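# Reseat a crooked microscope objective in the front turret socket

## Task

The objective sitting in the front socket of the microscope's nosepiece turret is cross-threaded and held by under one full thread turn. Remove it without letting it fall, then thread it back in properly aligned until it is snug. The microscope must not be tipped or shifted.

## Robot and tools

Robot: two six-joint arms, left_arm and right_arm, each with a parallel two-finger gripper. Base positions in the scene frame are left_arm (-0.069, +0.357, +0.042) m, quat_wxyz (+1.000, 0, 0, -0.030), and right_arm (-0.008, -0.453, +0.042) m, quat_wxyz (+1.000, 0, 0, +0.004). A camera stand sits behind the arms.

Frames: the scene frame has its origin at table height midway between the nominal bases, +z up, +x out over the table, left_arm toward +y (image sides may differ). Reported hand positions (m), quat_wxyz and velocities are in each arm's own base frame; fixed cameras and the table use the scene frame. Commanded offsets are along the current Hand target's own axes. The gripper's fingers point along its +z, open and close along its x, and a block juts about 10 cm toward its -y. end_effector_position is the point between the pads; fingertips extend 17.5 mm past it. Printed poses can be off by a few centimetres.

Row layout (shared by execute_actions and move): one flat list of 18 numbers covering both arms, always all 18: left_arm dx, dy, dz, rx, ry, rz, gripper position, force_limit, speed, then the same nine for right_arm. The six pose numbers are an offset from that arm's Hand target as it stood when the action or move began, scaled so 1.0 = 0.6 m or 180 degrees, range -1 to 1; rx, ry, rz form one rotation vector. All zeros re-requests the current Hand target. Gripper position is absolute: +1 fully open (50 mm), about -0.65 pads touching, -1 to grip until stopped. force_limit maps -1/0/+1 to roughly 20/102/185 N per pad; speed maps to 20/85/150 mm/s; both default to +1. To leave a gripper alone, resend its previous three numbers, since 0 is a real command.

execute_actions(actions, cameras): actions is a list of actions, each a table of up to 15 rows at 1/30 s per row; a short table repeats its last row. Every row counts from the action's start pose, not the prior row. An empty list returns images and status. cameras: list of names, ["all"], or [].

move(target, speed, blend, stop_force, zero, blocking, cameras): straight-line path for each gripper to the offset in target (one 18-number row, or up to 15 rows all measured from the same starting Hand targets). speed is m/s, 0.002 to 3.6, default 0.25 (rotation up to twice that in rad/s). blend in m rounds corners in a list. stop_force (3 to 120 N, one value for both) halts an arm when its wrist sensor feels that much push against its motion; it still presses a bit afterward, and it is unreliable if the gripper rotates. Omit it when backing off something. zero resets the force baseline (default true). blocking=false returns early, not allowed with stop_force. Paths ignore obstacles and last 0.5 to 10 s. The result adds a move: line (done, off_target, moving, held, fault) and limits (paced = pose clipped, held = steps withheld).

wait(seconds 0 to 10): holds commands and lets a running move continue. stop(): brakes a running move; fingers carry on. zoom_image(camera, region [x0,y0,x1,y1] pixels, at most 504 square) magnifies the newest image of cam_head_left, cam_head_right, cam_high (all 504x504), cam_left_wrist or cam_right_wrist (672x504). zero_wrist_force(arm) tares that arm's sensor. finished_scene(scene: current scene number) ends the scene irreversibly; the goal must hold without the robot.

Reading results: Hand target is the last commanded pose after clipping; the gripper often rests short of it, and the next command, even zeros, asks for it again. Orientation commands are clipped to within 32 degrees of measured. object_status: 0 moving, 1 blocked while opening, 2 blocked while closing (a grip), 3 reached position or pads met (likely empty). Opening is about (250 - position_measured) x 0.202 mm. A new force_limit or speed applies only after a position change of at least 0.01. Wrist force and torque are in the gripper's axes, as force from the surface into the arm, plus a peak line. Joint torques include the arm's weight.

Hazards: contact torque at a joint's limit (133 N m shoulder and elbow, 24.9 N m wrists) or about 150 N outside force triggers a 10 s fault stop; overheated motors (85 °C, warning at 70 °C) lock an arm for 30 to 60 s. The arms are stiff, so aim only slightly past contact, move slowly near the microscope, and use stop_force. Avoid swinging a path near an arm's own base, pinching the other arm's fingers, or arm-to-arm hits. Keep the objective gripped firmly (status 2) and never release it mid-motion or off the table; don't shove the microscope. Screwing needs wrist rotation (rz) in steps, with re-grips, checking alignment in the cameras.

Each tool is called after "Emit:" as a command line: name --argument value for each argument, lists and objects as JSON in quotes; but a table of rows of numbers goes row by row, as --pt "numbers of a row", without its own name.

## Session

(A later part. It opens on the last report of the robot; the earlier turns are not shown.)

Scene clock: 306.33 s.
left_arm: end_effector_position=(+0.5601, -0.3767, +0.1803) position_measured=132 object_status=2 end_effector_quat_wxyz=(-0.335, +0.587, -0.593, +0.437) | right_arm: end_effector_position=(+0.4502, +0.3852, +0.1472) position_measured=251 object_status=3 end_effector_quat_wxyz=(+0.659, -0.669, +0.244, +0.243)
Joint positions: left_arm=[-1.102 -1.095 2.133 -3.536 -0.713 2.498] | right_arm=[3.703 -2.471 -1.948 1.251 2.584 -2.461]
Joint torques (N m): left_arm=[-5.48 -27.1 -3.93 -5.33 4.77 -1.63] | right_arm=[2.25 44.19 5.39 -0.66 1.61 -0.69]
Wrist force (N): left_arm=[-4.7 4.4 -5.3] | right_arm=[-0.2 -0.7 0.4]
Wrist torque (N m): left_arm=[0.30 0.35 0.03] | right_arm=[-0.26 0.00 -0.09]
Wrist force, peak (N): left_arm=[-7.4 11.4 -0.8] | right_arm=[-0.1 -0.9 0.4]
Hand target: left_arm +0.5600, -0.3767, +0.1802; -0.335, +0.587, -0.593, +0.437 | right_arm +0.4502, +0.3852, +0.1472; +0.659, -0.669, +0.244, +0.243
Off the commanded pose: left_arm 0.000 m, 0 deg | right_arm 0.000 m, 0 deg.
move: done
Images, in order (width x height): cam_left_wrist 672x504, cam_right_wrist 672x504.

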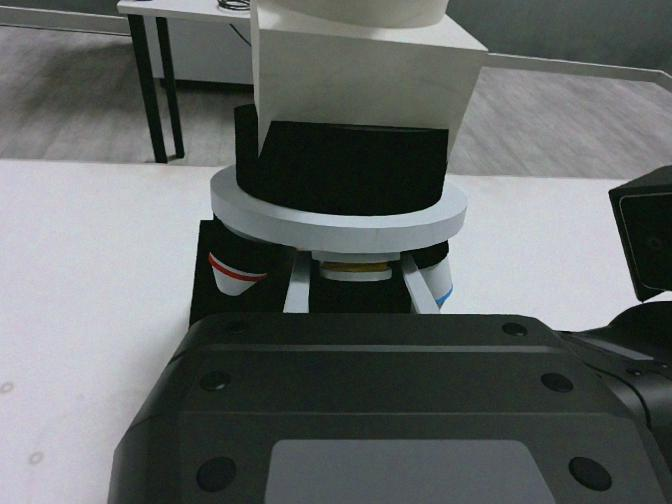

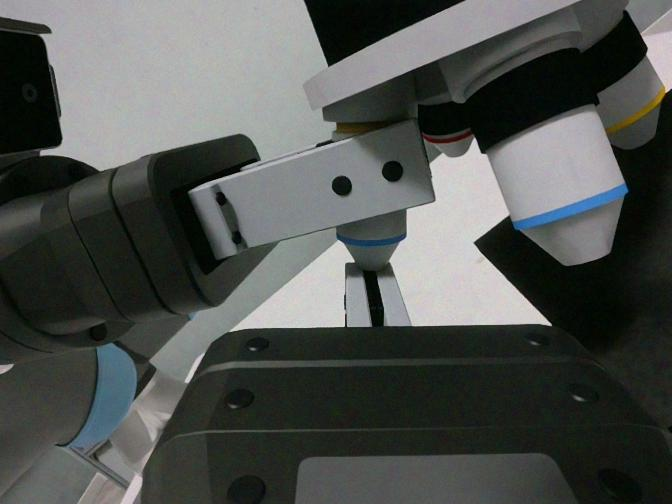

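Emit:
move --target '[0,0.0081,-0.0023,0,0,0,-1,-0.6,-1,0,0.006,0,0,0,0,-1,-1,1]' --speed 0.03

Emit:
move --target '[0,0,0,0,0.28,-0.075,-1,-0.6,-1,0,0,0,0,0,0,-1,-1,1]' --speed 0.12 --blocking false

Emit:
wait --seconds 0.4

Emit:
wait --seconds 0.4

Emit:
wait --seconds 0.4

Emit:
wait --seconds 0.4

Emit:
wait --seconds 0.4

Emit:
wait --seconds 0.4

Emit:
wait --seconds 2

Scene clock: 308.47 s.
left_arm: end_effector_position=(+0.5569, -0.3768, +0.1765) position_measured=132 object_status=2 end_effector_quat_wxyz=(-0.335, +0.587, -0.593, +0.437) | right_arm: end_effector_position=(+0.4479, +0.3852, +0.1446) position_measured=251 object_status=3 end_effector_quat_wxyz=(+0.659, -0.669, +0.244, +0.243)
Joint positions: left_arm=[-1.108 -1.09 2.141 -3.544 -0.708 2.492] | right_arm=[3.705 -2.476 -1.952 1.261 2.581 -2.461]
Joint torques (N m): left_arm=[-13.62 -13.86 8.53 -1.38 0.08 -1.29] | right_arm=[0.39 49.21 7.39 4.7 -7.75 1.38]
Wrist force (N): left_arm=[-2.8 -22.8 8.7] | right_arm=[-1.7 29.9 3.0]
Wrist torque (N m): left_arm=[0.50 0.42 -0.08] | right_arm=[-0.08 -0.01 -0.19]
Wrist force, peak (N): left_arm=[-2.8 -22.8 8.7] | right_arm=[-1.7 29.9 3.0]
Hand target: left_arm +0.5568, -0.3769, +0.1763; -0.335, +0.587, -0.593, +0.437 | right_arm +0.4479, +0.3852, +0.1445; +0.659, -0.669, +0.244, +0.243
Off the commanded pose: left_arm 0.000 m, 0 deg | right_arm 0.000 m, 0 deg.
move: done

Scene clock: 308.97 s.
left_arm: end_effector_position=(+0.5567, -0.3768, +0.1765) position_measured=132 object_status=2 end_effector_quat_wxyz=(-0.311, +0.578, -0.598, +0.460) end_effector_velocity=(+0.000, -0.001, +0.001) end_effector_angular_velocity=(-0.142, -0.009, -0.177) | right_arm: end_effector_position=(+0.4479, +0.3852, +0.1445) position_measured=251 object_status=3 end_effector_quat_wxyz=(+0.659, -0.669, +0.244, +0.243)
Joint positions: left_arm=[-1.087 -1.082 2.159 -3.641 -0.781 2.534] | right_arm=[3.706 -2.476 -1.952 1.261 2.581 -2.461]
Joint velocities: left_arm=[0.073 0.027 0.051 -0.297 -0.241 0.125] | right_arm=[within noise]
Joint torques (N m): left_arm=[1.97 -11.1 11.9 -1.84 -6.42 2.76] | right_arm=[-1.86 50.03 8.51 4.87 -8.11 1.55]
Wrist force (N): left_arm=[-0.2 -24.6 10.3] | right_arm=[-2.3 32.2 5.5]
Wrist torque (N m): left_arm=[0.58 0.37 -0.23] | right_arm=[-0.12 -0.01 -0.21]
Wrist force, peak (N): left_arm=[-2.4 -25.9 10.1] | right_arm=[-2.1 33.8 3.3]
Hand target: left_arm +0.5568, -0.3769, +0.1763; -0.296, +0.571, -0.602, +0.474 | right_arm +0.4479, +0.3852, +0.1445; +0.659, -0.669, +0.244, +0.243
Tool commands: left_gripper/position=-1.0 left_gripper/force_limit=-0.6 left_gripper/speed=-1.0 right_gripper/position=-1.0 right_gripper/force_limit=-1.0 right_gripper/speed=+1.0
Off the commanded pose: left_arm 0.000 m, 48 deg | right_arm 0.000 m, 0 deg.
move: running

Scene clock: 309.37 s.
left_arm: end_effector_position=(+0.5566, -0.3768, +0.1766) position_measured=132 object_status=2 end_effector_quat_wxyz=(-0.278, +0.564, -0.605, +0.489) end_effector_velocity=(+0.001, +0.001, +0.000) end_effector_angular_velocity=(-0.150, -0.010, -0.183) | right_arm: end_effector_position=(+0.4479, +0.3852, +0.1445) position_measured=251 object_status=3 end_effector_quat_wxyz=(+0.659, -0.669, +0.244, +0.243)
Joint positions: left_arm=[-1.053 -1.069 2.179 -3.757 -0.885 2.579] | right_arm=[3.706 -2.476 -1.952 1.261 2.581 -2.461]
Joint velocities: left_arm=[0.093 0.039 0.042 -0.277 -0.274 0.095] | right_arm=[within noise]
Joint torques (N m): left_arm=[4.34 -14.28 13.86 -1.43 -6.28 2.84] | right_arm=[-4.09 50.37 8.49 4.85 -7.9 1.34]
Wrist force (N): left_arm=[3.1 -23.7 10.8] | right_arm=[-1.2 31.2 9.2]
Wrist torque (N m): left_arm=[0.58 0.37 -0.31] | right_arm=[-0.17 0.01 -0.19]
Wrist force, peak (N): left_arm=[0.0 -24.6 10.6] | right_arm=[-2.1 32.3 6.1]
Hand target: left_arm +0.5568, -0.3769, +0.1763; -0.262, +0.556, -0.607, +0.503 | right_arm +0.4479, +0.3852, +0.1445; +0.659, -0.669, +0.244, +0.243
Tool commands: left_gripper/position=-1.0 left_gripper/force_limit=-0.6 left_gripper/speed=-1.0 right_gripper/position=-1.0 right_gripper/force_limit=-1.0 right_gripper/speed=+1.0
Off the commanded pose: left_arm 0.000 m, 43 deg | right_arm 0.000 m, 0 deg.
earlier move: running
wait: 0.40 s; no rest

Scene clock: 309.77 s.
left_arm: end_effector_position=(+0.5566, -0.3767, +0.1766) position_measured=132 object_status=2 end_effector_quat_wxyz=(+0.243, -0.548, +0.610, -0.518) end_effector_velocity=(+0.001, +0.001, +0.001) end_effector_angular_velocity=(-0.148, -0.012, -0.185) | right_arm: end_effector_position=(+0.4479, +0.3852, +0.1445) position_measured=251 object_status=3 end_effector_quat_wxyz=(+0.659, -0.669, +0.244, +0.243)
Joint positions: left_arm=[-1.014 -1.051 2.192 -3.861 -0.999 2.611] | right_arm=[3.706 -2.476 -1.952 1.261 2.581 -2.461]
Joint velocities: left_arm=[0.106 0.05 0.025 -0.244 -0.294 0.068] | right_arm=[within noise]
Joint torques (N m): left_arm=[5.85 -11.42 14.97 -0.63 -5.2 2.32] | right_arm=[-4.82 50.64 8.43 5.02 -7.42 1.24]
Wrist force (N): left_arm=[5.5 -23.7 11.6] | right_arm=[0.3 31.5 12.0]
Wrist torque (N m): left_arm=[0.59 0.38 -0.42] | right_arm=[-0.20 0.06 -0.18]
Wrist force, peak (N): left_arm=[5.5 -23.7 11.6] | right_arm=[0.3 31.5 12.0]
Hand target: left_arm +0.5568, -0.3769, +0.1763; +0.227, -0.540, +0.612, -0.531 | right_arm +0.4479, +0.3852, +0.1445; +0.659, -0.669, +0.244, +0.243
Tool commands: left_gripper/position=-1.0 left_gripper/force_limit=-0.6 left_gripper/speed=-1.0 right_gripper/position=-1.0 right_gripper/force_limit=-1.0 right_gripper/speed=+1.0
Off the commanded pose: left_arm 0.000 m, 37 deg | right_arm 0.000 m, 0 deg.
earlier move: running
wait: 0.40 s; no rest

Scene clock: 310.17 s.
left_arm: end_effector_position=(+0.5566, -0.3767, +0.1765) position_measured=132 object_status=2 end_effector_quat_wxyz=(+0.209, -0.531, +0.614, -0.546) end_effector_velocity=(-0.001, +0.000, -0.001) end_effector_angular_velocity=(-0.148, -0.008, -0.187) | right_arm: end_effector_position=(+0.4479, +0.3852, +0.1445) position_measured=251 object_status=3 end_effector_quat_wxyz=(+0.659, -0.669, +0.244, +0.243)
Joint positions: left_arm=[-0.97 -1.029 2.199 -3.953 -1.12 2.631] | right_arm=[3.706 -2.476 -1.952 1.261 2.581 -2.461]
Joint velocities: left_arm=[0.114 0.063 0.01 -0.216 -0.309 0.038] | right_arm=[within noise]
Joint torques (N m): left_arm=[5.79 -9.73 17.42 -0.91 -5.01 2.48] | right_arm=[-6.4 51.54 8.63 4.84 -7.07 1.47]
Wrist force (N): left_arm=[7.4 -24.1 12.0] | right_arm=[2.0 32.1 13.7]
Wrist torque (N m): left_arm=[0.62 0.31 -0.47] | right_arm=[-0.21 0.07 -0.16]
Wrist force, peak (N): left_arm=[7.4 -24.1 12.0] | right_arm=[2.0 32.1 13.7]
Hand target: left_arm +0.5568, -0.3769, +0.1763; +0.192, -0.522, +0.615, -0.558 | right_arm +0.4479, +0.3852, +0.1445; +0.659, -0.669, +0.244, +0.243
Tool commands: left_gripper/position=-1.0 left_gripper/force_limit=-0.6 left_gripper/speed=-1.0 right_gripper/position=-1.0 right_gripper/force_limit=-1.0 right_gripper/speed=+1.0
Off the commanded pose: left_arm 0.000 m, 32 deg | right_arm 0.000 m, 0 deg.
earlier move: running
wait: 0.40 s; no rest

Scene clock: 310.57 s.
left_arm: end_effector_position=(+0.5566, -0.3765, +0.1764) position_measured=132 object_status=2 end_effector_quat_wxyz=(+0.174, -0.513, +0.616, -0.572) end_effector_velocity=(+0.001, +0.000, +0.000) end_effector_angular_velocity=(-0.149, -0.011, -0.185) | right_arm: end_effector_position=(+0.4479, +0.3852, +0.1445) position_measured=251 object_status=3 end_effector_quat_wxyz=(+0.659, -0.669, +0.244, +0.243)
Joint positions: left_arm=[-0.922 -1.001 2.199 -4.034 -1.245 2.642] | right_arm=[3.706 -2.476 -1.952 1.261 2.581 -2.461]
Joint velocities: left_arm=[0.125 0.076 -0.015 -0.192 -0.32 0.017] | right_arm=[within noise]
Joint torques (N m): left_arm=[6.37 -8.71 -4.56 0.9 -5.3 2.44] | right_arm=[-7.87 54.17 8.77 5 -6.62 1.45]
Wrist force (N): left_arm=[9.0 -26.6 13.3] | right_arm=[3.8 35.3 15.4]
Wrist torque (N m): left_arm=[0.68 0.32 -0.52] | right_arm=[-0.28 0.12 -0.15]
Wrist force, peak (N): left_arm=[9.5 -27.6 14.1] | right_arm=[3.6 36.3 15.7]
Hand target: left_arm +0.5568, -0.3769, +0.1763; +0.157, -0.504, +0.617, -0.584 | right_arm +0.4479, +0.3852, +0.1445; +0.659, -0.669, +0.244, +0.243
Tool commands: left_gripper/position=-1.0 left_gripper/force_limit=-0.6 left_gripper/speed=-1.0 right_gripper/position=-1.0 right_gripper/force_limit=-1.0 right_gripper/speed=+1.0
Off the commanded pose: left_arm 0.000 m, 26 deg | right_arm 0.000 m, 0 deg.
earlier move: running
wait: 0.40 s; no rest

Scene clock: 310.97 s.
left_arm: end_effector_position=(+0.5567, -0.3766, +0.1764) position_measured=132 object_status=2 end_effector_quat_wxyz=(+0.138, -0.493, +0.617, -0.598) end_effector_velocity=(+0.000, +0.001, -0.001) end_effector_angular_velocity=(-0.149, -0.008, -0.185) | right_arm: end_effector_position=(+0.4479, +0.3852, +0.1445) position_measured=251 object_status=3 end_effector_quat_wxyz=(+0.659, -0.669, +0.244, +0.243)
Joint positions: left_arm=[-0.872 -0.968 2.189 -4.107 -1.375 2.644] | right_arm=[3.706 -2.476 -1.952 1.261 2.581 -2.461]
Joint velocities: left_arm=[0.129 0.088 -0.034 -0.171 -0.327 -0.008] | right_arm=[within noise]
Joint torques (N m): left_arm=[6.72 -11.87 -7.13 0.33 -5.24 -1.07] | right_arm=[-8.87 58 8.24 5.08 -6.28 1.37]
Wrist force (N): left_arm=[8.4 -25.2 13.0] | right_arm=[4.8 33.3 14.6]
Wrist torque (N m): left_arm=[0.62 0.35 -0.51] | right_arm=[-0.24 0.12 -0.13]
Wrist force, peak (N): left_arm=[8.9 -26.6 13.4] | right_arm=[3.7 34.8 15.0]
Hand target: left_arm +0.5568, -0.3769, +0.1763; +0.121, -0.484, +0.617, -0.609 | right_arm +0.4479, +0.3852, +0.1445; +0.659, -0.669, +0.244, +0.243
Tool commands: left_gripper/position=-1.0 left_gripper/force_limit=-0.6 left_gripper/speed=-1.0 right_gripper/position=-1.0 right_gripper/force_limit=-1.0 right_gripper/speed=+1.0
Off the commanded pose: left_arm 0.000 m, 21 deg | right_arm 0.000 m, 0 deg.
earlier move: running
wait: 0.40 s; no rest

Scene clock: 311.37 s.
left_arm: end_effector_position=(+0.5567, -0.3766, +0.1764) position_measured=132 object_status=2 end_effector_quat_wxyz=(+0.102, -0.473, +0.616, -0.621) end_effector_velocity=(+0.000, +0.001, -0.001) end_effector_angular_velocity=(-0.148, -0.008, -0.185) | right_arm: end_effector_position=(+0.4479, +0.3852, +0.1445) position_measured=251 object_status=3 end_effector_quat_wxyz=(+0.659, -0.669, +0.244, +0.243)
Joint positions: left_arm=[-0.82 -0.931 2.17 -4.172 -1.506 2.636] | right_arm=[3.706 -2.476 -1.952 1.261 2.581 -2.461]
Joint velocities: left_arm=[0.131 0.099 -0.057 -0.153 -0.329 -0.028] | right_arm=[within noise]
Joint torques (N m): left_arm=[6.53 -8.67 -6.39 0.69 -5.09 -1.1] | right_arm=[-10.67 61.02 7.84 5.18 -6.02 1.4]
Wrist force (N): left_arm=[9.8 -26.0 13.4] | right_arm=[6.2 34.1 14.6]
Wrist torque (N m): left_arm=[0.66 0.21 -0.46] | right_arm=[-0.26 0.13 -0.11]
Wrist force, peak (N): left_arm=[9.8 -26.0 13.4] | right_arm=[6.4 34.3 14.8]
Hand target: left_arm +0.5568, -0.3769, +0.1763; +0.085, -0.463, +0.616, -0.632 | right_arm +0.4479, +0.3852, +0.1445; +0.659, -0.669, +0.244, +0.243
Tool commands: left_gripper/position=-1.0 left_gripper/force_limit=-0.6 left_gripper/speed=-1.0 right_gripper/position=-1.0 right_gripper/force_limit=-1.0 right_gripper/speed=+1.0
Off the commanded pose: left_arm 0.000 m, 15 deg | right_arm 0.000 m, 0 deg.
earlier move: running
wait: 0.40 s; no rest

Scene clock: 312.73 s.
left_arm: end_effector_position=(+0.5567, -0.3768, +0.1763) position_measured=132 object_status=2 end_effector_quat_wxyz=(+0.000, +0.410, -0.608, +0.680) end_effector_velocity=(+0.001, -0.001, +0.001) end_effector_angular_velocity=(-0.010, -0.002, -0.013) | right_arm: end_effector_position=(+0.4479, +0.3852, +0.1445) position_measured=251 object_status=3 end_effector_quat_wxyz=(+0.659, -0.669, +0.244, +0.243)
Joint positions: left_arm=[-0.681 -0.807 2.065 -4.32 -1.866 2.572] | right_arm=[3.706 -2.476 -1.953 1.261 2.581 -2.461]
Joint velocities: left_arm=[0.007 0.008 -0.011 -0.007 -0.02 -0.005] | right_arm=[within noise]
Joint torques (N m): left_arm=[4.83 -12.72 -5.82 1.14 -5.38 -1.05] | right_arm=[-15.06 67.91 9.91 5.29 -4.78 1.36]
Wrist force (N): left_arm=[7.8 -27.9 14.3] | right_arm=[8.1 36.6 12.3]
Wrist torque (N m): left_arm=[0.67 0.26 -0.43] | right_arm=[-0.23 0.17 -0.09]
Wrist force, peak (N): left_arm=[9.7 -29.7 15.1] | right_arm=[9.0 38.4 13.7]
Hand target: left_arm +0.5568, -0.3769, +0.1763; +0.001, +0.409, -0.608, +0.680 | right_arm +0.4479, +0.3852, +0.1445; +0.659, -0.669, +0.244, +0.243
Tool commands: left_gripper/position=-1.0 left_gripper/force_limit=-0.6 left_gripper/speed=-1.0 right_gripper/position=-1.0 right_gripper/force_limit=-1.0 right_gripper/speed=+1.0
Off the commanded pose: left_arm 0.000 m, 0 deg | right_arm 0.000 m, 0 deg.
earlier move: done
wait: 1.37 of 2 s (the move ended)

Emit:
move --target '[0,0,0,0,0,0,-1,-0.6,-1,0,0.007,0,0,0,0,-1,-1,1]' --speed 0.03 --cameras '["cam_right_wrist","cam_left_wrist"]'

Emit:
zoom_image --camera "cam_right_wrist" --region '[310, 70, 450, 270]'

Emit:
zoom_image --camera "cam_left_wrist" --region '[290, 210, 420, 290]'

Scene clock: 314.30 s.
left_arm: end_effector_position=(+0.5568, -0.3769, +0.1762) position_measured=132 object_status=2 end_effector_quat_wxyz=(+0.001, +0.409, -0.608, +0.680) | right_arm: end_effector_position=(+0.4453, +0.3851, +0.1414) position_measured=251 object_status=3 end_effector_quat_wxyz=(+0.659, -0.669, +0.244, +0.243)
Joint positions: left_arm=[-0.68 -0.806 2.063 -4.321 -1.869 2.571] | right_arm=[3.709 -2.482 -1.958 1.272 2.578 -2.461]
Joint torques (N m): left_arm=[6.17 -48.31 -6.63 -4.29 0.96 -0.97] | right_arm=[9.14 38.27 -1.19 3.5 -2.52 1.7]
Wrist force (N): left_arm=[-3.1 1.1 -0.9] | right_arm=[-0.5 -0.3 0.3]
Wrist torque (N m): left_arm=[0.31 0.32 0.01] | right_arm=[-0.20 0.04 -0.09]
Wrist force, peak (N): left_arm=[8.0 -27.6 14.0] | right_arm=[8.1 36.0 12.1]
Hand target: left_arm +0.5568, -0.3769, +0.1763; +0.001, +0.409, -0.608, +0.680 | right_arm +0.4452, +0.3851, +0.1413; +0.659, -0.669, +0.244, +0.243
Off the commanded pose: left_arm 0.000 m, 0 deg | right_arm 0.000 m, 0 deg.
move: done
Images, in order (width x height): cam_left_wrist 672x504, cam_right_wrist 672x504.

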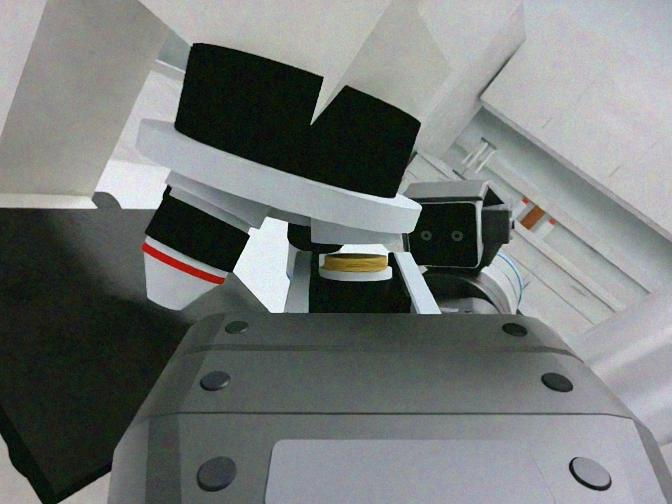

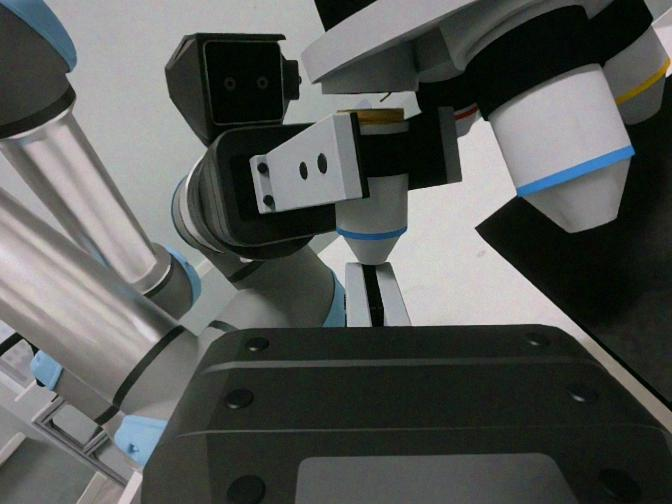

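Scaled by 2.520.

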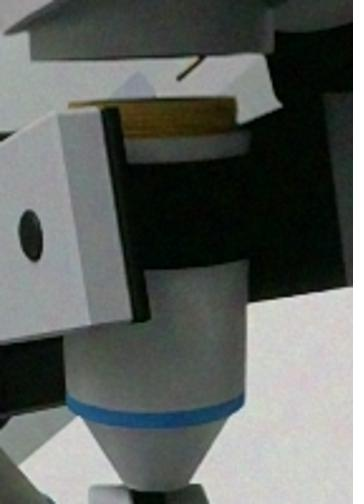

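Scaled by 3.877.

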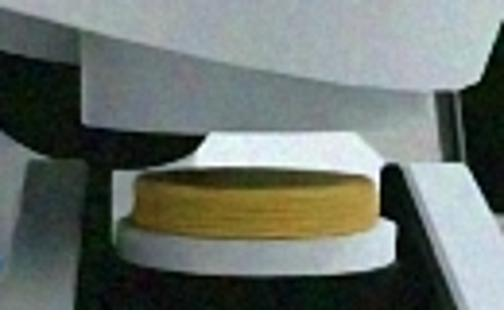

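Emit:
zoom_image --camera "cam_left_wrist" --region '[295, 210, 420, 265]'

Emit:
zoom_image --camera "cam_left_wrist" --region '[130, 30, 430, 290]'

Scaled by 4.032.

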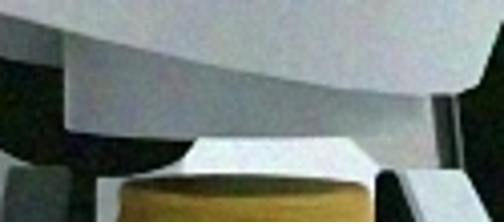

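Scaled by 1.680.

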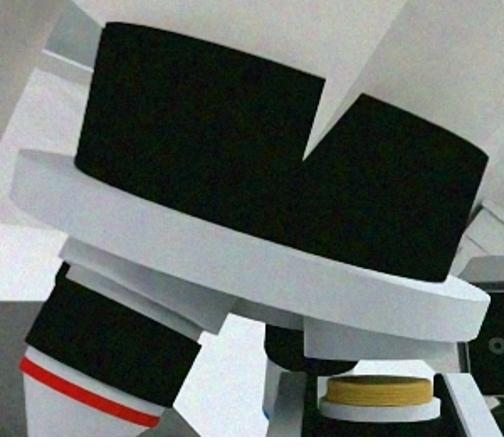

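Emit:
move --pt "0.0008 -0.00016 -0.00058 -0.00202 -0.00103 -0.00383 -1 -0.6 -1 0 0 0 0 0 0 -1 -1 1" --pt "0.0008 -0.0053 0.0008 -0.00202 -0.00103 -0.00383 -1 -0.6 -1 0 0 0 0 0 0 -1 -1 1" --speed 0.03

Emit:
move --target '[0,-0.0072,0.0019,0,0,0,-1,-0.6,-1,0,0,0,0,0,0,-1,-1,1]' --speed 0.006 --stop_force 3 --cameras '["cam_right_wrist","cam_left_wrist"]'

Emit:
zoom_image --camera "cam_right_wrist" --region '[310, 70, 440, 150]'

Emit:
zoom_image --camera "cam_left_wrist" --region '[295, 210, 420, 290]'

Scene clock: 317.37 s.
left_arm: end_effector_position=(+0.5582, -0.3767, +0.1790) position_measured=132 object_status=2 end_effector_quat_wxyz=(+0.005, +0.414, -0.608, +0.678) | right_arm: end_effector_position=(+0.4452, +0.3851, +0.1413) position_measured=251 object_status=3 end_effector_quat_wxyz=(+0.659, -0.669, +0.244, +0.243)
Joint positions: left_arm=[-0.677 -0.817 2.063 -4.302 -1.872 2.561] | right_arm=[3.709 -2.482 -1.958 1.273 2.578 -2.461]
Joint torques (N m): left_arm=[4.9 -47.6 -22.91 -0.35 -3.14 -1.41] | right_arm=[8.56 36.68 -0.32 3.48 -2.46 1.74]
Wrist force (N): left_arm=[-3.1 0.8 -0.7] | right_arm=[-0.6 -0.5 0.4]
Wrist torque (N m): left_arm=[0.28 0.33 0.00] | right_arm=[-0.23 0.05 -0.09]
Wrist force, peak (N): left_arm=[-3.4 1.0 -1.2] | right_arm=[-0.6 -0.5 0.4]
Hand target: left_arm +0.5583, -0.3767, +0.1791; +0.005, +0.414, -0.608, +0.678 | right_arm +0.4452, +0.3851, +0.1413; +0.659, -0.669, +0.244, +0.243
Off the commanded pose: left_arm 0.000 m, 0 deg | right_arm 0.000 m, 0 deg.
move: done

Scene clock: 319.00 s.
left_arm: end_effector_position=(+0.5594, -0.3766, +0.1804) position_measured=132 object_status=2 end_effector_quat_wxyz=(+0.005, +0.414, -0.608, +0.678) | right_arm: end_effector_position=(+0.4452, +0.3851, +0.1413) position_measured=251 object_status=3 end_effector_quat_wxyz=(+0.659, -0.669, +0.244, +0.243)
Joint positions: left_arm=[-0.676 -0.82 2.06 -4.297 -1.874 2.561] | right_arm=[3.709 -2.482 -1.958 1.273 2.578 -2.461]
Joint torques (N m): left_arm=[-6.99 -33.63 0.43 -4.88 3.28 -1.65] | right_arm=[8.34 37.64 -0.74 3.48 -2.53 1.68]
Wrist force (N): left_arm=[-4.2 4.7 -2.9] | right_arm=[-0.3 -0.3 0.2]
Wrist torque (N m): left_arm=[0.25 0.30 0.02] | right_arm=[-0.20 0.02 -0.09]
Wrist force, peak (N): left_arm=[-5.5 7.9 -4.2] | right_arm=[-0.6 -0.5 0.4]
Hand target: left_arm +0.5594, -0.3766, +0.1804; +0.005, +0.414, -0.608, +0.678 (not the last commanded pose) | right_arm +0.4452, +0.3851, +0.1413; +0.659, -0.669, +0.244, +0.243
Off the commanded pose: left_arm 0.003 m, 0 deg | right_arm 0.000 m, 0 deg.
move: contact (left_arm)
Images, in order (width x height): cam_left_wrist 672x504, cam_right_wrist 672x504.

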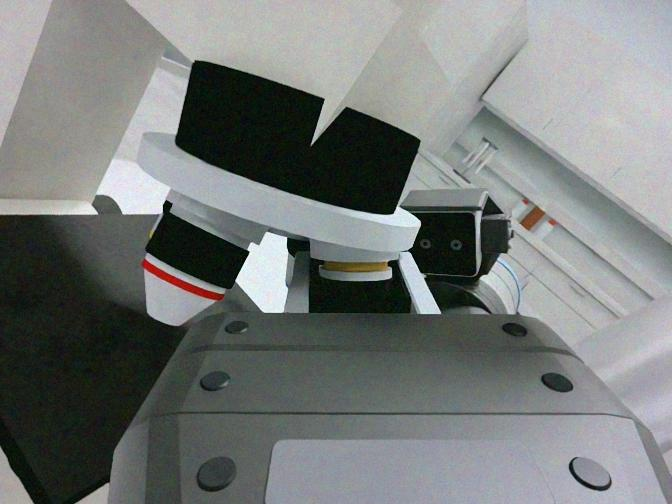

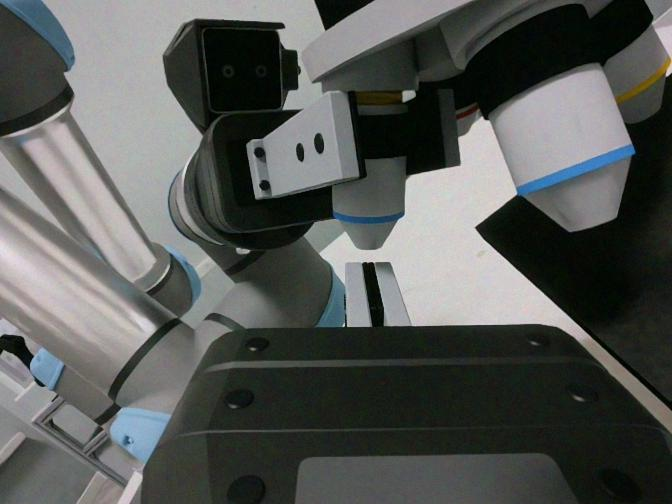

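Scaled by 3.877.

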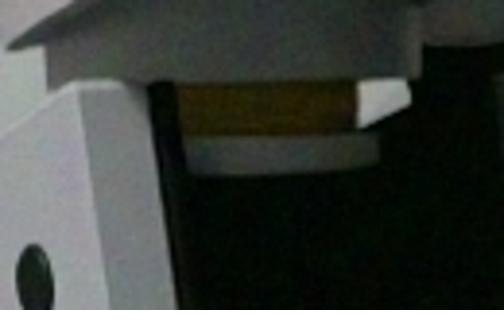

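Scaled by 4.032.

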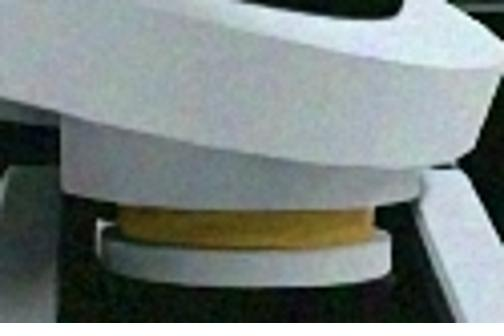

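Emit:
move --pt "0 0.0008 -0.0002 0 0 0 -1 -0.6 -1 0 0 0 0 0 0 -1 -1 1" --pt "-0.0005 0.0008 -0.0004 0 0 0 -1 -0.6 -1 0 0 0 0 0 0 -1 -1 1" --speed 0.03

Emit:
move --target '[0,-0.0072,0.0019,0,0,0,-1,-0.6,-1,0,0,0,0,0,0,-1,-1,1]' --speed 0.006 --stop_force 3 --cameras '["cam_right_wrist","cam_left_wrist"]'

Emit:
zoom_image --camera "cam_right_wrist" --region '[310, 70, 440, 150]'

Emit:
zoom_image --camera "cam_left_wrist" --region '[295, 210, 420, 290]'

Scene clock: 320.40 s.
left_arm: end_effector_position=(+0.5592, -0.3765, +0.1799) position_measured=132 object_status=2 end_effector_quat_wxyz=(+0.005, +0.414, -0.608, +0.678) | right_arm: end_effector_position=(+0.4452, +0.3851, +0.1413) position_measured=251 object_status=3 end_effector_quat_wxyz=(+0.659, -0.669, +0.244, +0.243)
Joint positions: left_arm=[-0.676 -0.819 2.061 -4.299 -1.874 2.561] | right_arm=[3.709 -2.482 -1.958 1.273 2.578 -2.461]
Joint torques (N m): left_arm=[6.19 -32.18 1.12 -4.61 -3.02 -1.04] | right_arm=[8.7 37.6 -0.22 3.45 -2.44 1.67]
Wrist force (N): left_arm=[-2.8 0.9 -0.9] | right_arm=[-0.6 -0.5 0.2]
Wrist torque (N m): left_arm=[0.29 0.29 0.00] | right_arm=[-0.23 0.05 -0.09]
Wrist force, peak (N): left_arm=[-4.5 4.9 -2.8] | right_arm=[-0.6 -0.6 0.2]
Hand target: left_arm +0.5592, -0.3764, +0.1799; +0.005, +0.414, -0.608, +0.678 | right_arm +0.4452, +0.3851, +0.1413; +0.659, -0.669, +0.244, +0.243
Off the commanded pose: left_arm 0.000 m, 0 deg | right_arm 0.000 m, 0 deg.
move: done

Scene clock: 321.90 s.
left_arm: end_effector_position=(+0.5597, -0.3763, +0.1804) position_measured=132 object_status=2 end_effector_quat_wxyz=(+0.005, +0.414, -0.608, +0.678) | right_arm: end_effector_position=(+0.4452, +0.3851, +0.1413) position_measured=251 object_status=3 end_effector_quat_wxyz=(+0.659, -0.669, +0.244, +0.243)
Joint positions: left_arm=[-0.675 -0.82 2.06 -4.296 -1.875 2.561] | right_arm=[3.709 -2.482 -1.958 1.273 2.578 -2.461]
Joint torques (N m): left_arm=[-7.18 -33.39 1.46 -4.84 2.7 -1.46] | right_arm=[8.29 38.03 0.04 3.47 -2.4 1.73]
Wrist force (N): left_arm=[-4.7 3.4 -2.5] | right_arm=[-0.4 -0.4 0.3]
Wrist torque (N m): left_arm=[0.27 0.27 0.00] | right_arm=[-0.21 0.03 -0.09]
Wrist force, peak (N): left_arm=[-5.9 6.8 -4.2] | right_arm=[-0.5 -0.5 0.4]
Hand target: left_arm +0.5597, -0.3763, +0.1804; +0.005, +0.414, -0.608, +0.678 (not the last commanded pose) | right_arm +0.4452, +0.3851, +0.1413; +0.659, -0.669, +0.244, +0.243
Off the commanded pose: left_arm 0.004 m, 0 deg | right_arm 0.000 m, 0 deg.
move: contact (left_arm)
Images, in order (width x height): cam_left_wrist 672x504, cam_right_wrist 672x504.

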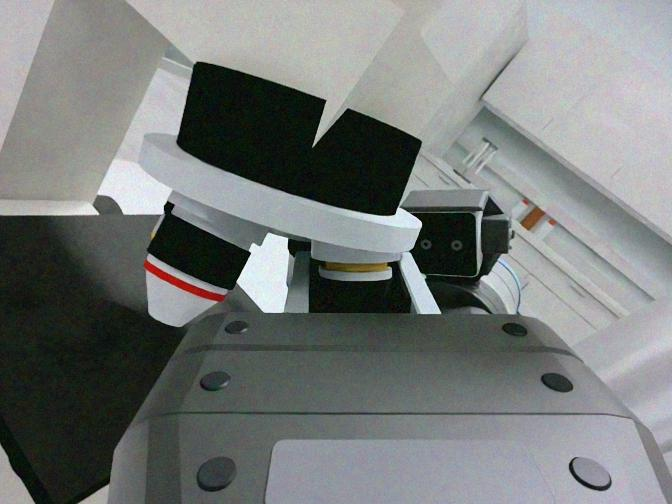

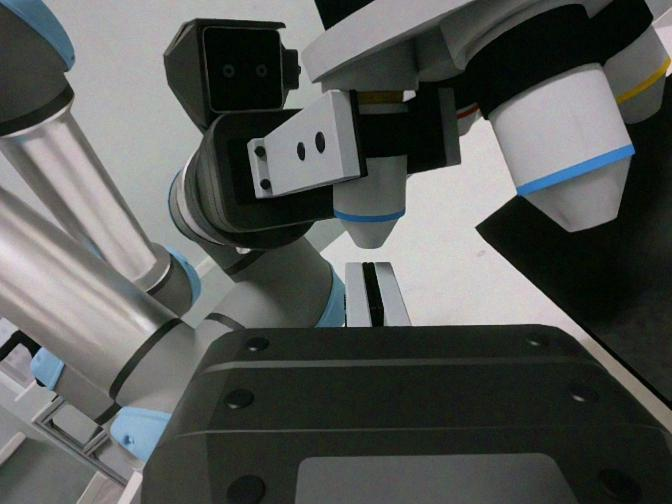

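Scaled by 3.877.

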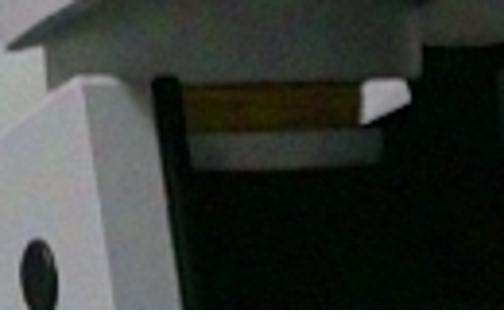

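Scaled by 4.032.

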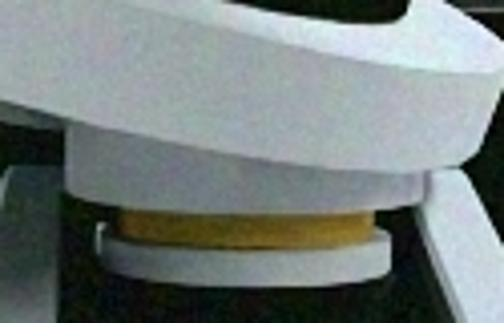

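Emit:
move --target '[-0.0004,0.0001,-0.0003,0,0,0,-1,-0.6,-1,0,0,0,0,0,0,-1,-1,1]' --speed 0.03

Emit:
move --target '[0,-0.0048,0.0013,0,0,0,-1,-0.6,-1,0,0,0,0,0,0,-1,-1,1]' --speed 0.006 --stop_force 3

Scene clock: 322.97 s.
left_arm: end_effector_position=(+0.5597, -0.3761, +0.1803) position_measured=132 object_status=2 end_effector_quat_wxyz=(+0.005, +0.414, -0.608, +0.678) | right_arm: end_effector_position=(+0.4452, +0.3851, +0.1413) position_measured=251 object_status=3 end_effector_quat_wxyz=(+0.659, -0.669, +0.244, +0.243)
Joint positions: left_arm=[-0.674 -0.819 2.06 -4.297 -1.876 2.561] | right_arm=[3.709 -2.482 -1.958 1.273 2.578 -2.461]
Joint torques (N m): left_arm=[5.72 -31.26 2.94 -4.29 -3.36 -0.08] | right_arm=[8.75 37.47 0.66 3.35 -2.39 1.63]
Wrist force (N): left_arm=[-2.9 1.1 -0.9] | right_arm=[-0.4 -0.2 0.2]
Wrist torque (N m): left_arm=[0.30 0.28 0.01] | right_arm=[-0.18 0.04 -0.09]
Wrist force, peak (N): left_arm=[-5.1 3.3 -2.4] | right_arm=[-0.5 -0.3 0.5]
Hand target: left_arm +0.5598, -0.3761, +0.1803; +0.005, +0.414, -0.608, +0.678 | right_arm +0.4452, +0.3851, +0.1413; +0.659, -0.669, +0.244, +0.243
Off the commanded pose: left_arm 0.000 m, 0 deg | right_arm 0.000 m, 0 deg.
move: done

Scene clock: 324.40 s.
left_arm: end_effector_position=(+0.5600, -0.3760, +0.1805) position_measured=132 object_status=2 end_effector_quat_wxyz=(+0.005, +0.414, -0.608, +0.678) | right_arm: end_effector_position=(+0.4452, +0.3851, +0.1413) position_measured=251 object_status=3 end_effector_quat_wxyz=(+0.659, -0.669, +0.244, +0.243)
Joint positions: left_arm=[-0.673 -0.82 2.06 -4.295 -1.876 2.561] | right_arm=[3.709 -2.482 -1.958 1.273 2.578 -2.461]
Joint torques (N m): left_arm=[-6.47 -34.28 1.06 -4.74 3.47 -1.49] | right_arm=[8.99 38.04 0.14 3.39 -2.45 1.81]
Wrist force (N): left_arm=[-3.3 5.0 -1.6] | right_arm=[-0.5 -0.3 0.3]
Wrist torque (N m): left_arm=[0.27 0.34 0.01] | right_arm=[-0.20 0.04 -0.09]
Wrist force, peak (N): left_arm=[-4.4 9.0 -4.0] | right_arm=[-0.5 -0.5 0.4]
Hand target: left_arm +0.5600, -0.3760, +0.1805; +0.005, +0.414, -0.608, +0.678 (not the last commanded pose) | right_arm +0.4452, +0.3851, +0.1413; +0.659, -0.669, +0.244, +0.243
Off the commanded pose: left_arm 0.003 m, 0 deg | right_arm 0.000 m, 0 deg.
move: contact (left_arm)

Emit:
move --target '[0.00044,-0.00004,0.0001,0,-0.1073,0.0288,-1,-0.6,-1,0,0,0,0,0,0,-1,-1,1]' --speed 0.07

Scene clock: 327.90 s.
left_arm: end_effector_position=(+0.5599, -0.3761, +0.1807) position_measured=132 object_status=2 end_effector_quat_wxyz=(+0.127, -0.494, +0.618, -0.598) | right_arm: end_effector_position=(+0.4452, +0.3851, +0.1413) position_measured=251 object_status=3 end_effector_quat_wxyz=(+0.659, -0.669, +0.244, +0.243)
Joint positions: left_arm=[-0.854 -0.979 2.18 -4.084 -1.409 2.634] | right_arm=[3.709 -2.482 -1.958 1.273 2.578 -2.461]
Joint torques (N m): left_arm=[-5.67 -46.56 0.46 -2.2 3.15 1.23] | right_arm=[8.79 37.37 0.69 3.27 -2.34 1.63]
Wrist force (N): left_arm=[-4.4 5.7 1.5] | right_arm=[-0.6 -0.3 0.3]
Wrist torque (N m): left_arm=[0.25 0.36 -0.08] | right_arm=[-0.20 0.06 -0.09]
Wrist force, peak (N): left_arm=[-4.8 5.8 2.4] | right_arm=[-0.6 -0.5 0.3]
Hand target: left_arm +0.5599, -0.3762, +0.1807; +0.127, -0.494, +0.618, -0.598 | right_arm +0.4452, +0.3851, +0.1413; +0.659, -0.669, +0.244, +0.243
Off the commanded pose: left_arm 0.000 m, 0 deg | right_arm 0.000 m, 0 deg.
move: done

Emit:
move --target '[0.00017,0.00013,0.00068,0,-0.0805,0.0216,-1,-0.6,-1,0,0,0,0,0,0,-1,-1,1]' --speed 0.07

Scene clock: 330.73 s.
left_arm: end_effector_position=(+0.5601, -0.3765, +0.1805) position_measured=132 object_status=2 end_effector_quat_wxyz=(+0.224, -0.545, +0.613, -0.526) | right_arm: end_effector_position=(+0.4452, +0.3851, +0.1413) position_measured=251 object_status=3 end_effector_quat_wxyz=(+0.659, -0.669, +0.244, +0.243)
Joint positions: left_arm=[-0.986 -1.059 2.188 -3.865 -1.064 2.612] | right_arm=[3.709 -2.482 -1.958 1.273 2.578 -2.461]
Joint torques (N m): left_arm=[-5.95 -42.74 -28.23 -1.72 3.98 -1.81] | right_arm=[9.1 37.58 0.99 3.23 -2.45 1.74]
Wrist force (N): left_arm=[-3.4 4.7 -5.8] | right_arm=[-0.4 -0.2 0.3]
Wrist torque (N m): left_arm=[0.31 0.47 0.03] | right_arm=[-0.19 0.03 -0.09]
Wrist force, peak (N): left_arm=[-3.7 4.7 -6.1] | right_arm=[-0.5 -0.4 0.5]
Hand target: left_arm +0.5601, -0.3765, +0.1805; +0.224, -0.545, +0.613, -0.526 | right_arm +0.4452, +0.3851, +0.1413; +0.659, -0.669, +0.244, +0.243
Off the commanded pose: left_arm 0.000 m, 0 deg | right_arm 0.000 m, 0 deg.
move: done

Emit:
move --target '[0.00033,-0.00017,-0.00044,0,-0.0805,0.0216,-1,-0.6,-1,0,0,0,0,0,0,-1,-1,1]' --speed 0.07 --cameras '["cam_right_wrist","cam_left_wrist"]'

Emit:
zoom_image --camera "cam_right_wrist" --region '[310, 70, 440, 150]'

Emit:
zoom_image --camera "cam_left_wrist" --region '[295, 210, 420, 290]'

Scene clock: 333.60 s.
left_arm: end_effector_position=(+0.5599, -0.3766, +0.1808) position_measured=132 object_status=2 end_effector_quat_wxyz=(-0.318, +0.585, -0.598, +0.446) | right_arm: end_effector_position=(+0.4452, +0.3851, +0.1413) position_measured=251 object_status=3 end_effector_quat_wxyz=(+0.659, -0.669, +0.244, +0.243)
Joint positions: left_arm=[-1.087 -1.103 2.143 -3.561 -0.762 2.509] | right_arm=[3.709 -2.482 -1.958 1.273 2.578 -2.461]
Joint torques (N m): left_arm=[-6.74 -46.99 -31.31 -2.32 4.71 -1.38] | right_arm=[8.32 37.01 1.62 3.36 -2.26 1.64]
Wrist force (N): left_arm=[-5.1 7.1 3.3] | right_arm=[-0.5 -0.4 0.2]
Wrist torque (N m): left_arm=[0.21 0.46 0.00] | right_arm=[-0.22 0.05 -0.09]
Wrist force, peak (N): left_arm=[-5.4 9.1 4.6] | right_arm=[-0.6 -0.3 0.6]
Hand target: left_arm +0.5599, -0.3766, +0.1808; -0.318, +0.586, -0.598, +0.445 | right_arm +0.4452, +0.3851, +0.1413; +0.659, -0.669, +0.244, +0.243
Off the commanded pose: left_arm 0.000 m, 0 deg | right_arm 0.000 m, 0 deg.
move: done
Images, in order (width x height): cam_left_wrist 672x504, cam_right_wrist 672x504.

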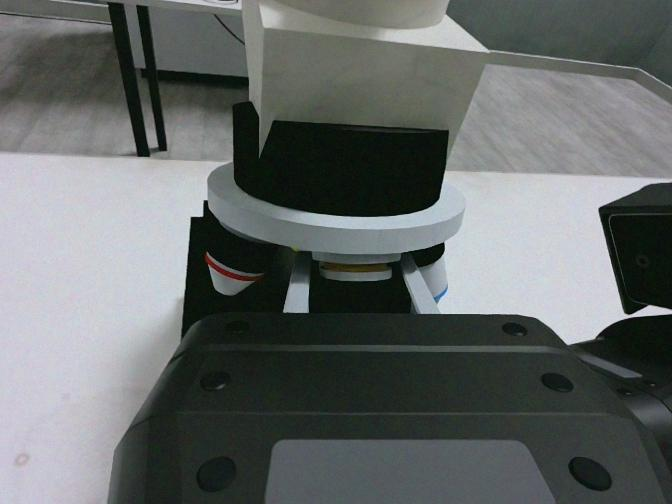

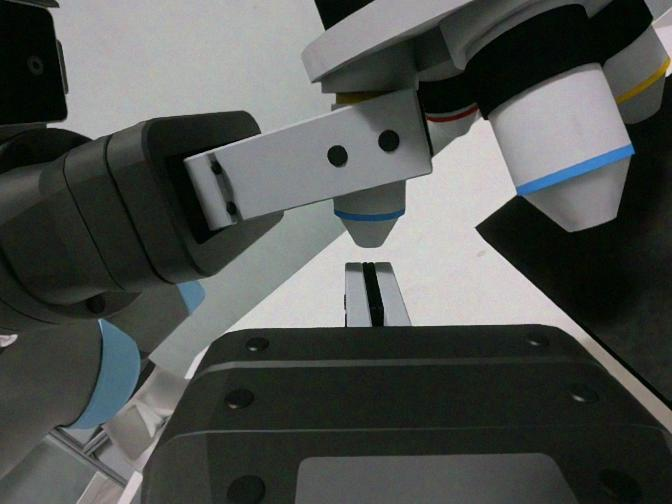

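Scaled by 3.877.

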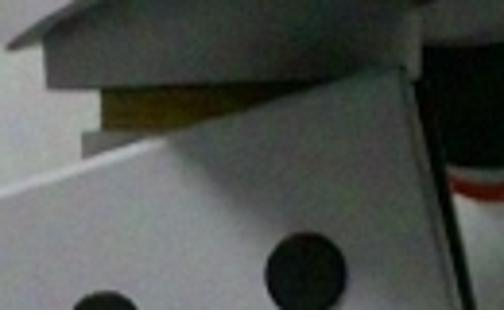

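Scaled by 4.032.

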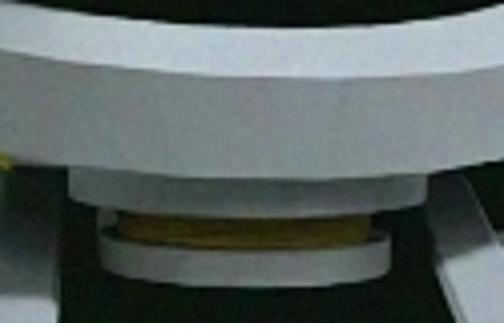

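Emit:
move --target '[0,0.0001,0.00032,0,0,0,-1,-0.6,-1,0,-0.008,0,0,0,0,-1,-1,1]' --speed 0.02

Emit:
move --target '[0,0,0,0,0,0,-1,-0.6,-1,0,-0.008,0,0,0,0,-1,-1,1]' --speed 0.008 --stop_force 3 --cameras '["cam_right_wrist","cam_left_wrist"]'

Emit:
zoom_image --camera "cam_right_wrist" --region '[310, 80, 440, 280]'

Emit:
zoom_image --camera "cam_left_wrist" --region '[305, 230, 405, 290]'

Scene clock: 339.63 s.
left_arm: end_effector_position=(+0.5600, -0.3766, +0.1807) position_measured=132 object_status=2 end_effector_quat_wxyz=(-0.318, +0.586, -0.598, +0.445) | right_arm: end_effector_position=(+0.4482, +0.3852, +0.1448) position_measured=251 object_status=3 end_effector_quat_wxyz=(+0.659, -0.669, +0.244, +0.243)
Joint positions: left_arm=[-1.087 -1.103 2.143 -3.561 -0.762 2.509] | right_arm=[3.705 -2.476 -1.952 1.26 2.581 -2.461]
Joint torques (N m): left_arm=[6.34 -28.49 -30.35 -5.82 -1.29 1.9] | right_arm=[-7.16 50.22 14.05 -0.87 1.81 -1.57]
Wrist force (N): left_arm=[-5.4 6.2 -1.2] | right_arm=[-0.5 -0.3 0.3]
Wrist torque (N m): left_arm=[0.24 0.43 0.03] | right_arm=[-0.20 0.05 -0.09]
Wrist force, peak (N): left_arm=[-5.9 8.7 3.4] | right_arm=[-0.6 -0.4 0.4]
Hand target: left_arm +0.5600, -0.3766, +0.1806; -0.318, +0.586, -0.598, +0.445 | right_arm +0.4483, +0.3852, +0.1449; +0.659, -0.669, +0.244, +0.243
Off the commanded pose: left_arm 0.000 m, 0 deg | right_arm 0.000 m, 0 deg.
move: done

Scene clock: 341.30 s.
left_arm: end_effector_position=(+0.5601, -0.3766, +0.1807) position_measured=132 object_status=2 end_effector_quat_wxyz=(-0.318, +0.586, -0.598, +0.445) | right_arm: end_effector_position=(+0.4503, +0.3852, +0.1474) position_measured=251 object_status=3 end_effector_quat_wxyz=(+0.659, -0.669, +0.244, +0.243)
Joint positions: left_arm=[-1.087 -1.103 2.143 -3.561 -0.762 2.509] | right_arm=[3.703 -2.471 -1.948 1.251 2.584 -2.461]
Joint torques (N m): left_arm=[-0.54 -28.61 -19.59 -1.7 0.09 1.79] | right_arm=[8.12 37.69 0.45 3.49 -2.45 -0.91]
Wrist force (N): left_arm=[-5.1 6.0 -1.0] | right_arm=[-0.5 2.8 1.0]
Wrist torque (N m): left_arm=[0.22 0.45 0.01] | right_arm=[-0.18 0.04 -0.10]
Wrist force, peak (N): left_arm=[-6.0 5.9 -1.9] | right_arm=[-0.1 8.9 0.1]
Hand target: left_arm +0.5600, -0.3766, +0.1806; -0.318, +0.586, -0.598, +0.445 | right_arm +0.4503, +0.3852, +0.1474; +0.659, -0.669, +0.244, +0.243 (not the last commanded pose)
Off the commanded pose: left_arm 0.000 m, 0 deg | right_arm 0.002 m, 0 deg.
move: contact (right_arm)
Images, in order (width x height): cam_left_wrist 672x504, cam_right_wrist 672x504.

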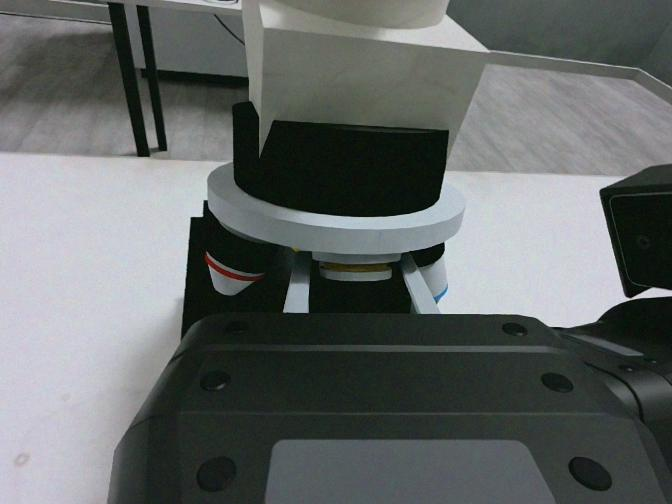

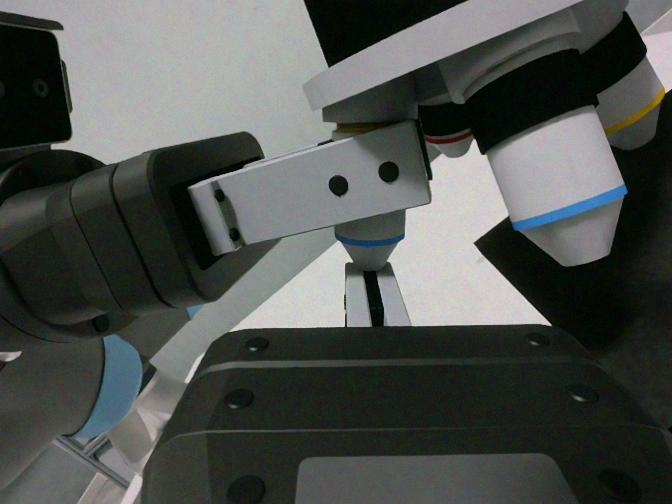

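Scaled by 2.520.

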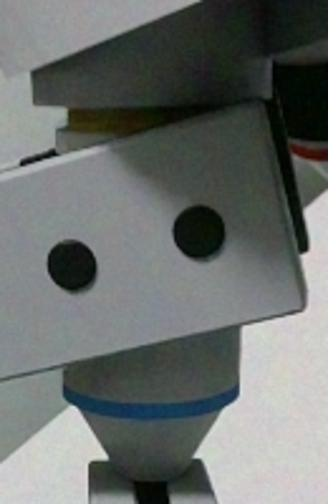

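Scaled by 5.040.

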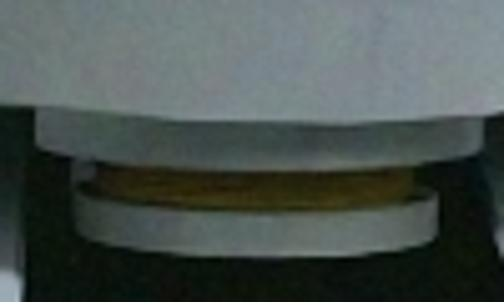

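Emit:
move --target '[0,0,0,0,0,0,0.224,-0.6,-1,0,0,0,0,0,0,-1,-1,1]' --speed 0.02 --cameras '["cam_right_wrist","cam_left_wrist"]'

Emit:
zoom_image --camera "cam_right_wrist" --region '[310, 80, 440, 280]'

Emit:
zoom_image --camera "cam_left_wrist" --region '[305, 230, 405, 290]'

Scene clock: 342.53 s.
left_arm: end_effector_position=(+0.5601, -0.3766, +0.1807) position_measured=119 object_status=3 end_effector_quat_wxyz=(-0.318, +0.586, -0.598, +0.445) | right_arm: end_effector_position=(+0.4503, +0.3852, +0.1474) position_measured=251 object_status=3 end_effector_quat_wxyz=(+0.659, -0.669, +0.244, +0.243)
Joint positions: left_arm=[-1.087 -1.103 2.143 -3.561 -0.762 2.509] | right_arm=[3.703 -2.471 -1.948 1.251 2.584 -2.461]
Joint torques (N m): left_arm=[-5.9 -30.51 -6.55 -1.81 2.24 1.53] | right_arm=[6.66 41.36 2.63 3.46 -0.93 -0.05]
Wrist force (N): left_arm=[-4.0 0.5 -1.0] | right_arm=[-0.1 3.5 0.4]
Wrist torque (N m): left_arm=[0.34 0.46 0.03] | right_arm=[-0.19 0.04 -0.09]
Wrist force, peak (N): left_arm=[-5.1 6.3 -1.2] | right_arm=[-0.3 3.7 0.8]
Hand target: left_arm +0.5600, -0.3766, +0.1806; -0.318, +0.586, -0.598, +0.445 | right_arm +0.4503, +0.3852, +0.1474; +0.659, -0.669, +0.244, +0.243
Off the commanded pose: left_arm 0.000 m, 0 deg | right_arm 0.000 m, 0 deg.
move: done
Images, in order (width x height): cam_left_wrist 672x504, cam_right_wrist 672x504.

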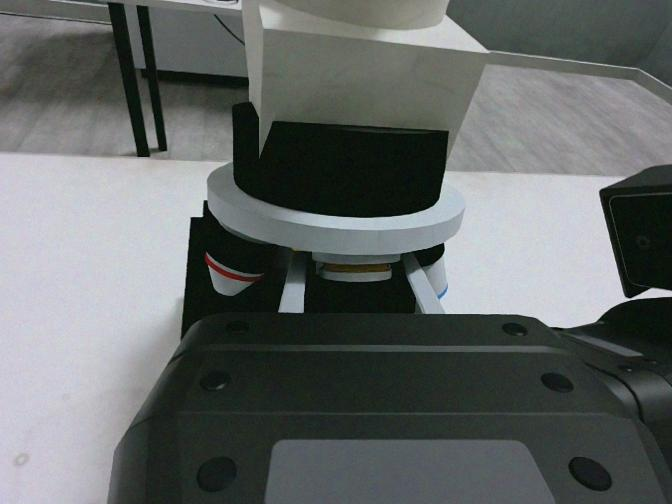

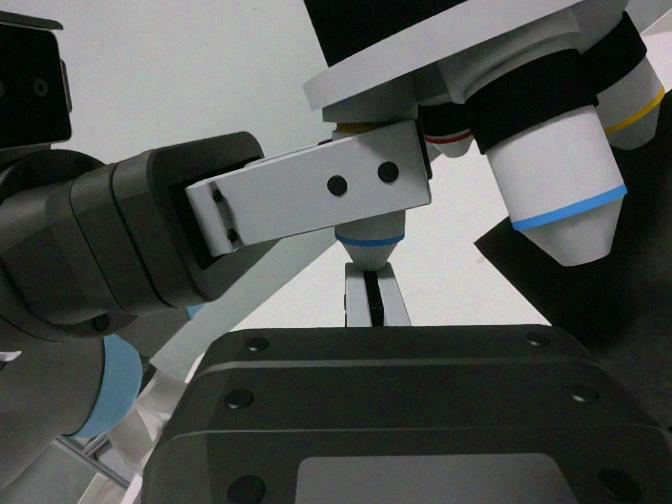

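Scaled by 2.520.

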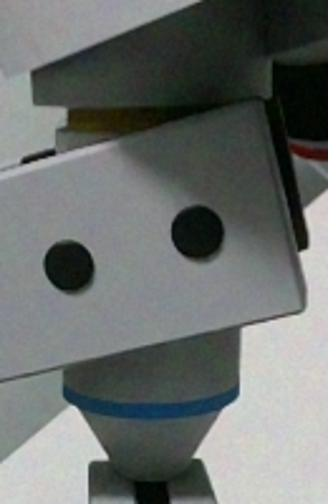

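Scaled by 5.040.

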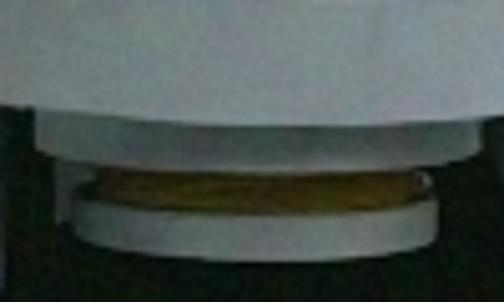

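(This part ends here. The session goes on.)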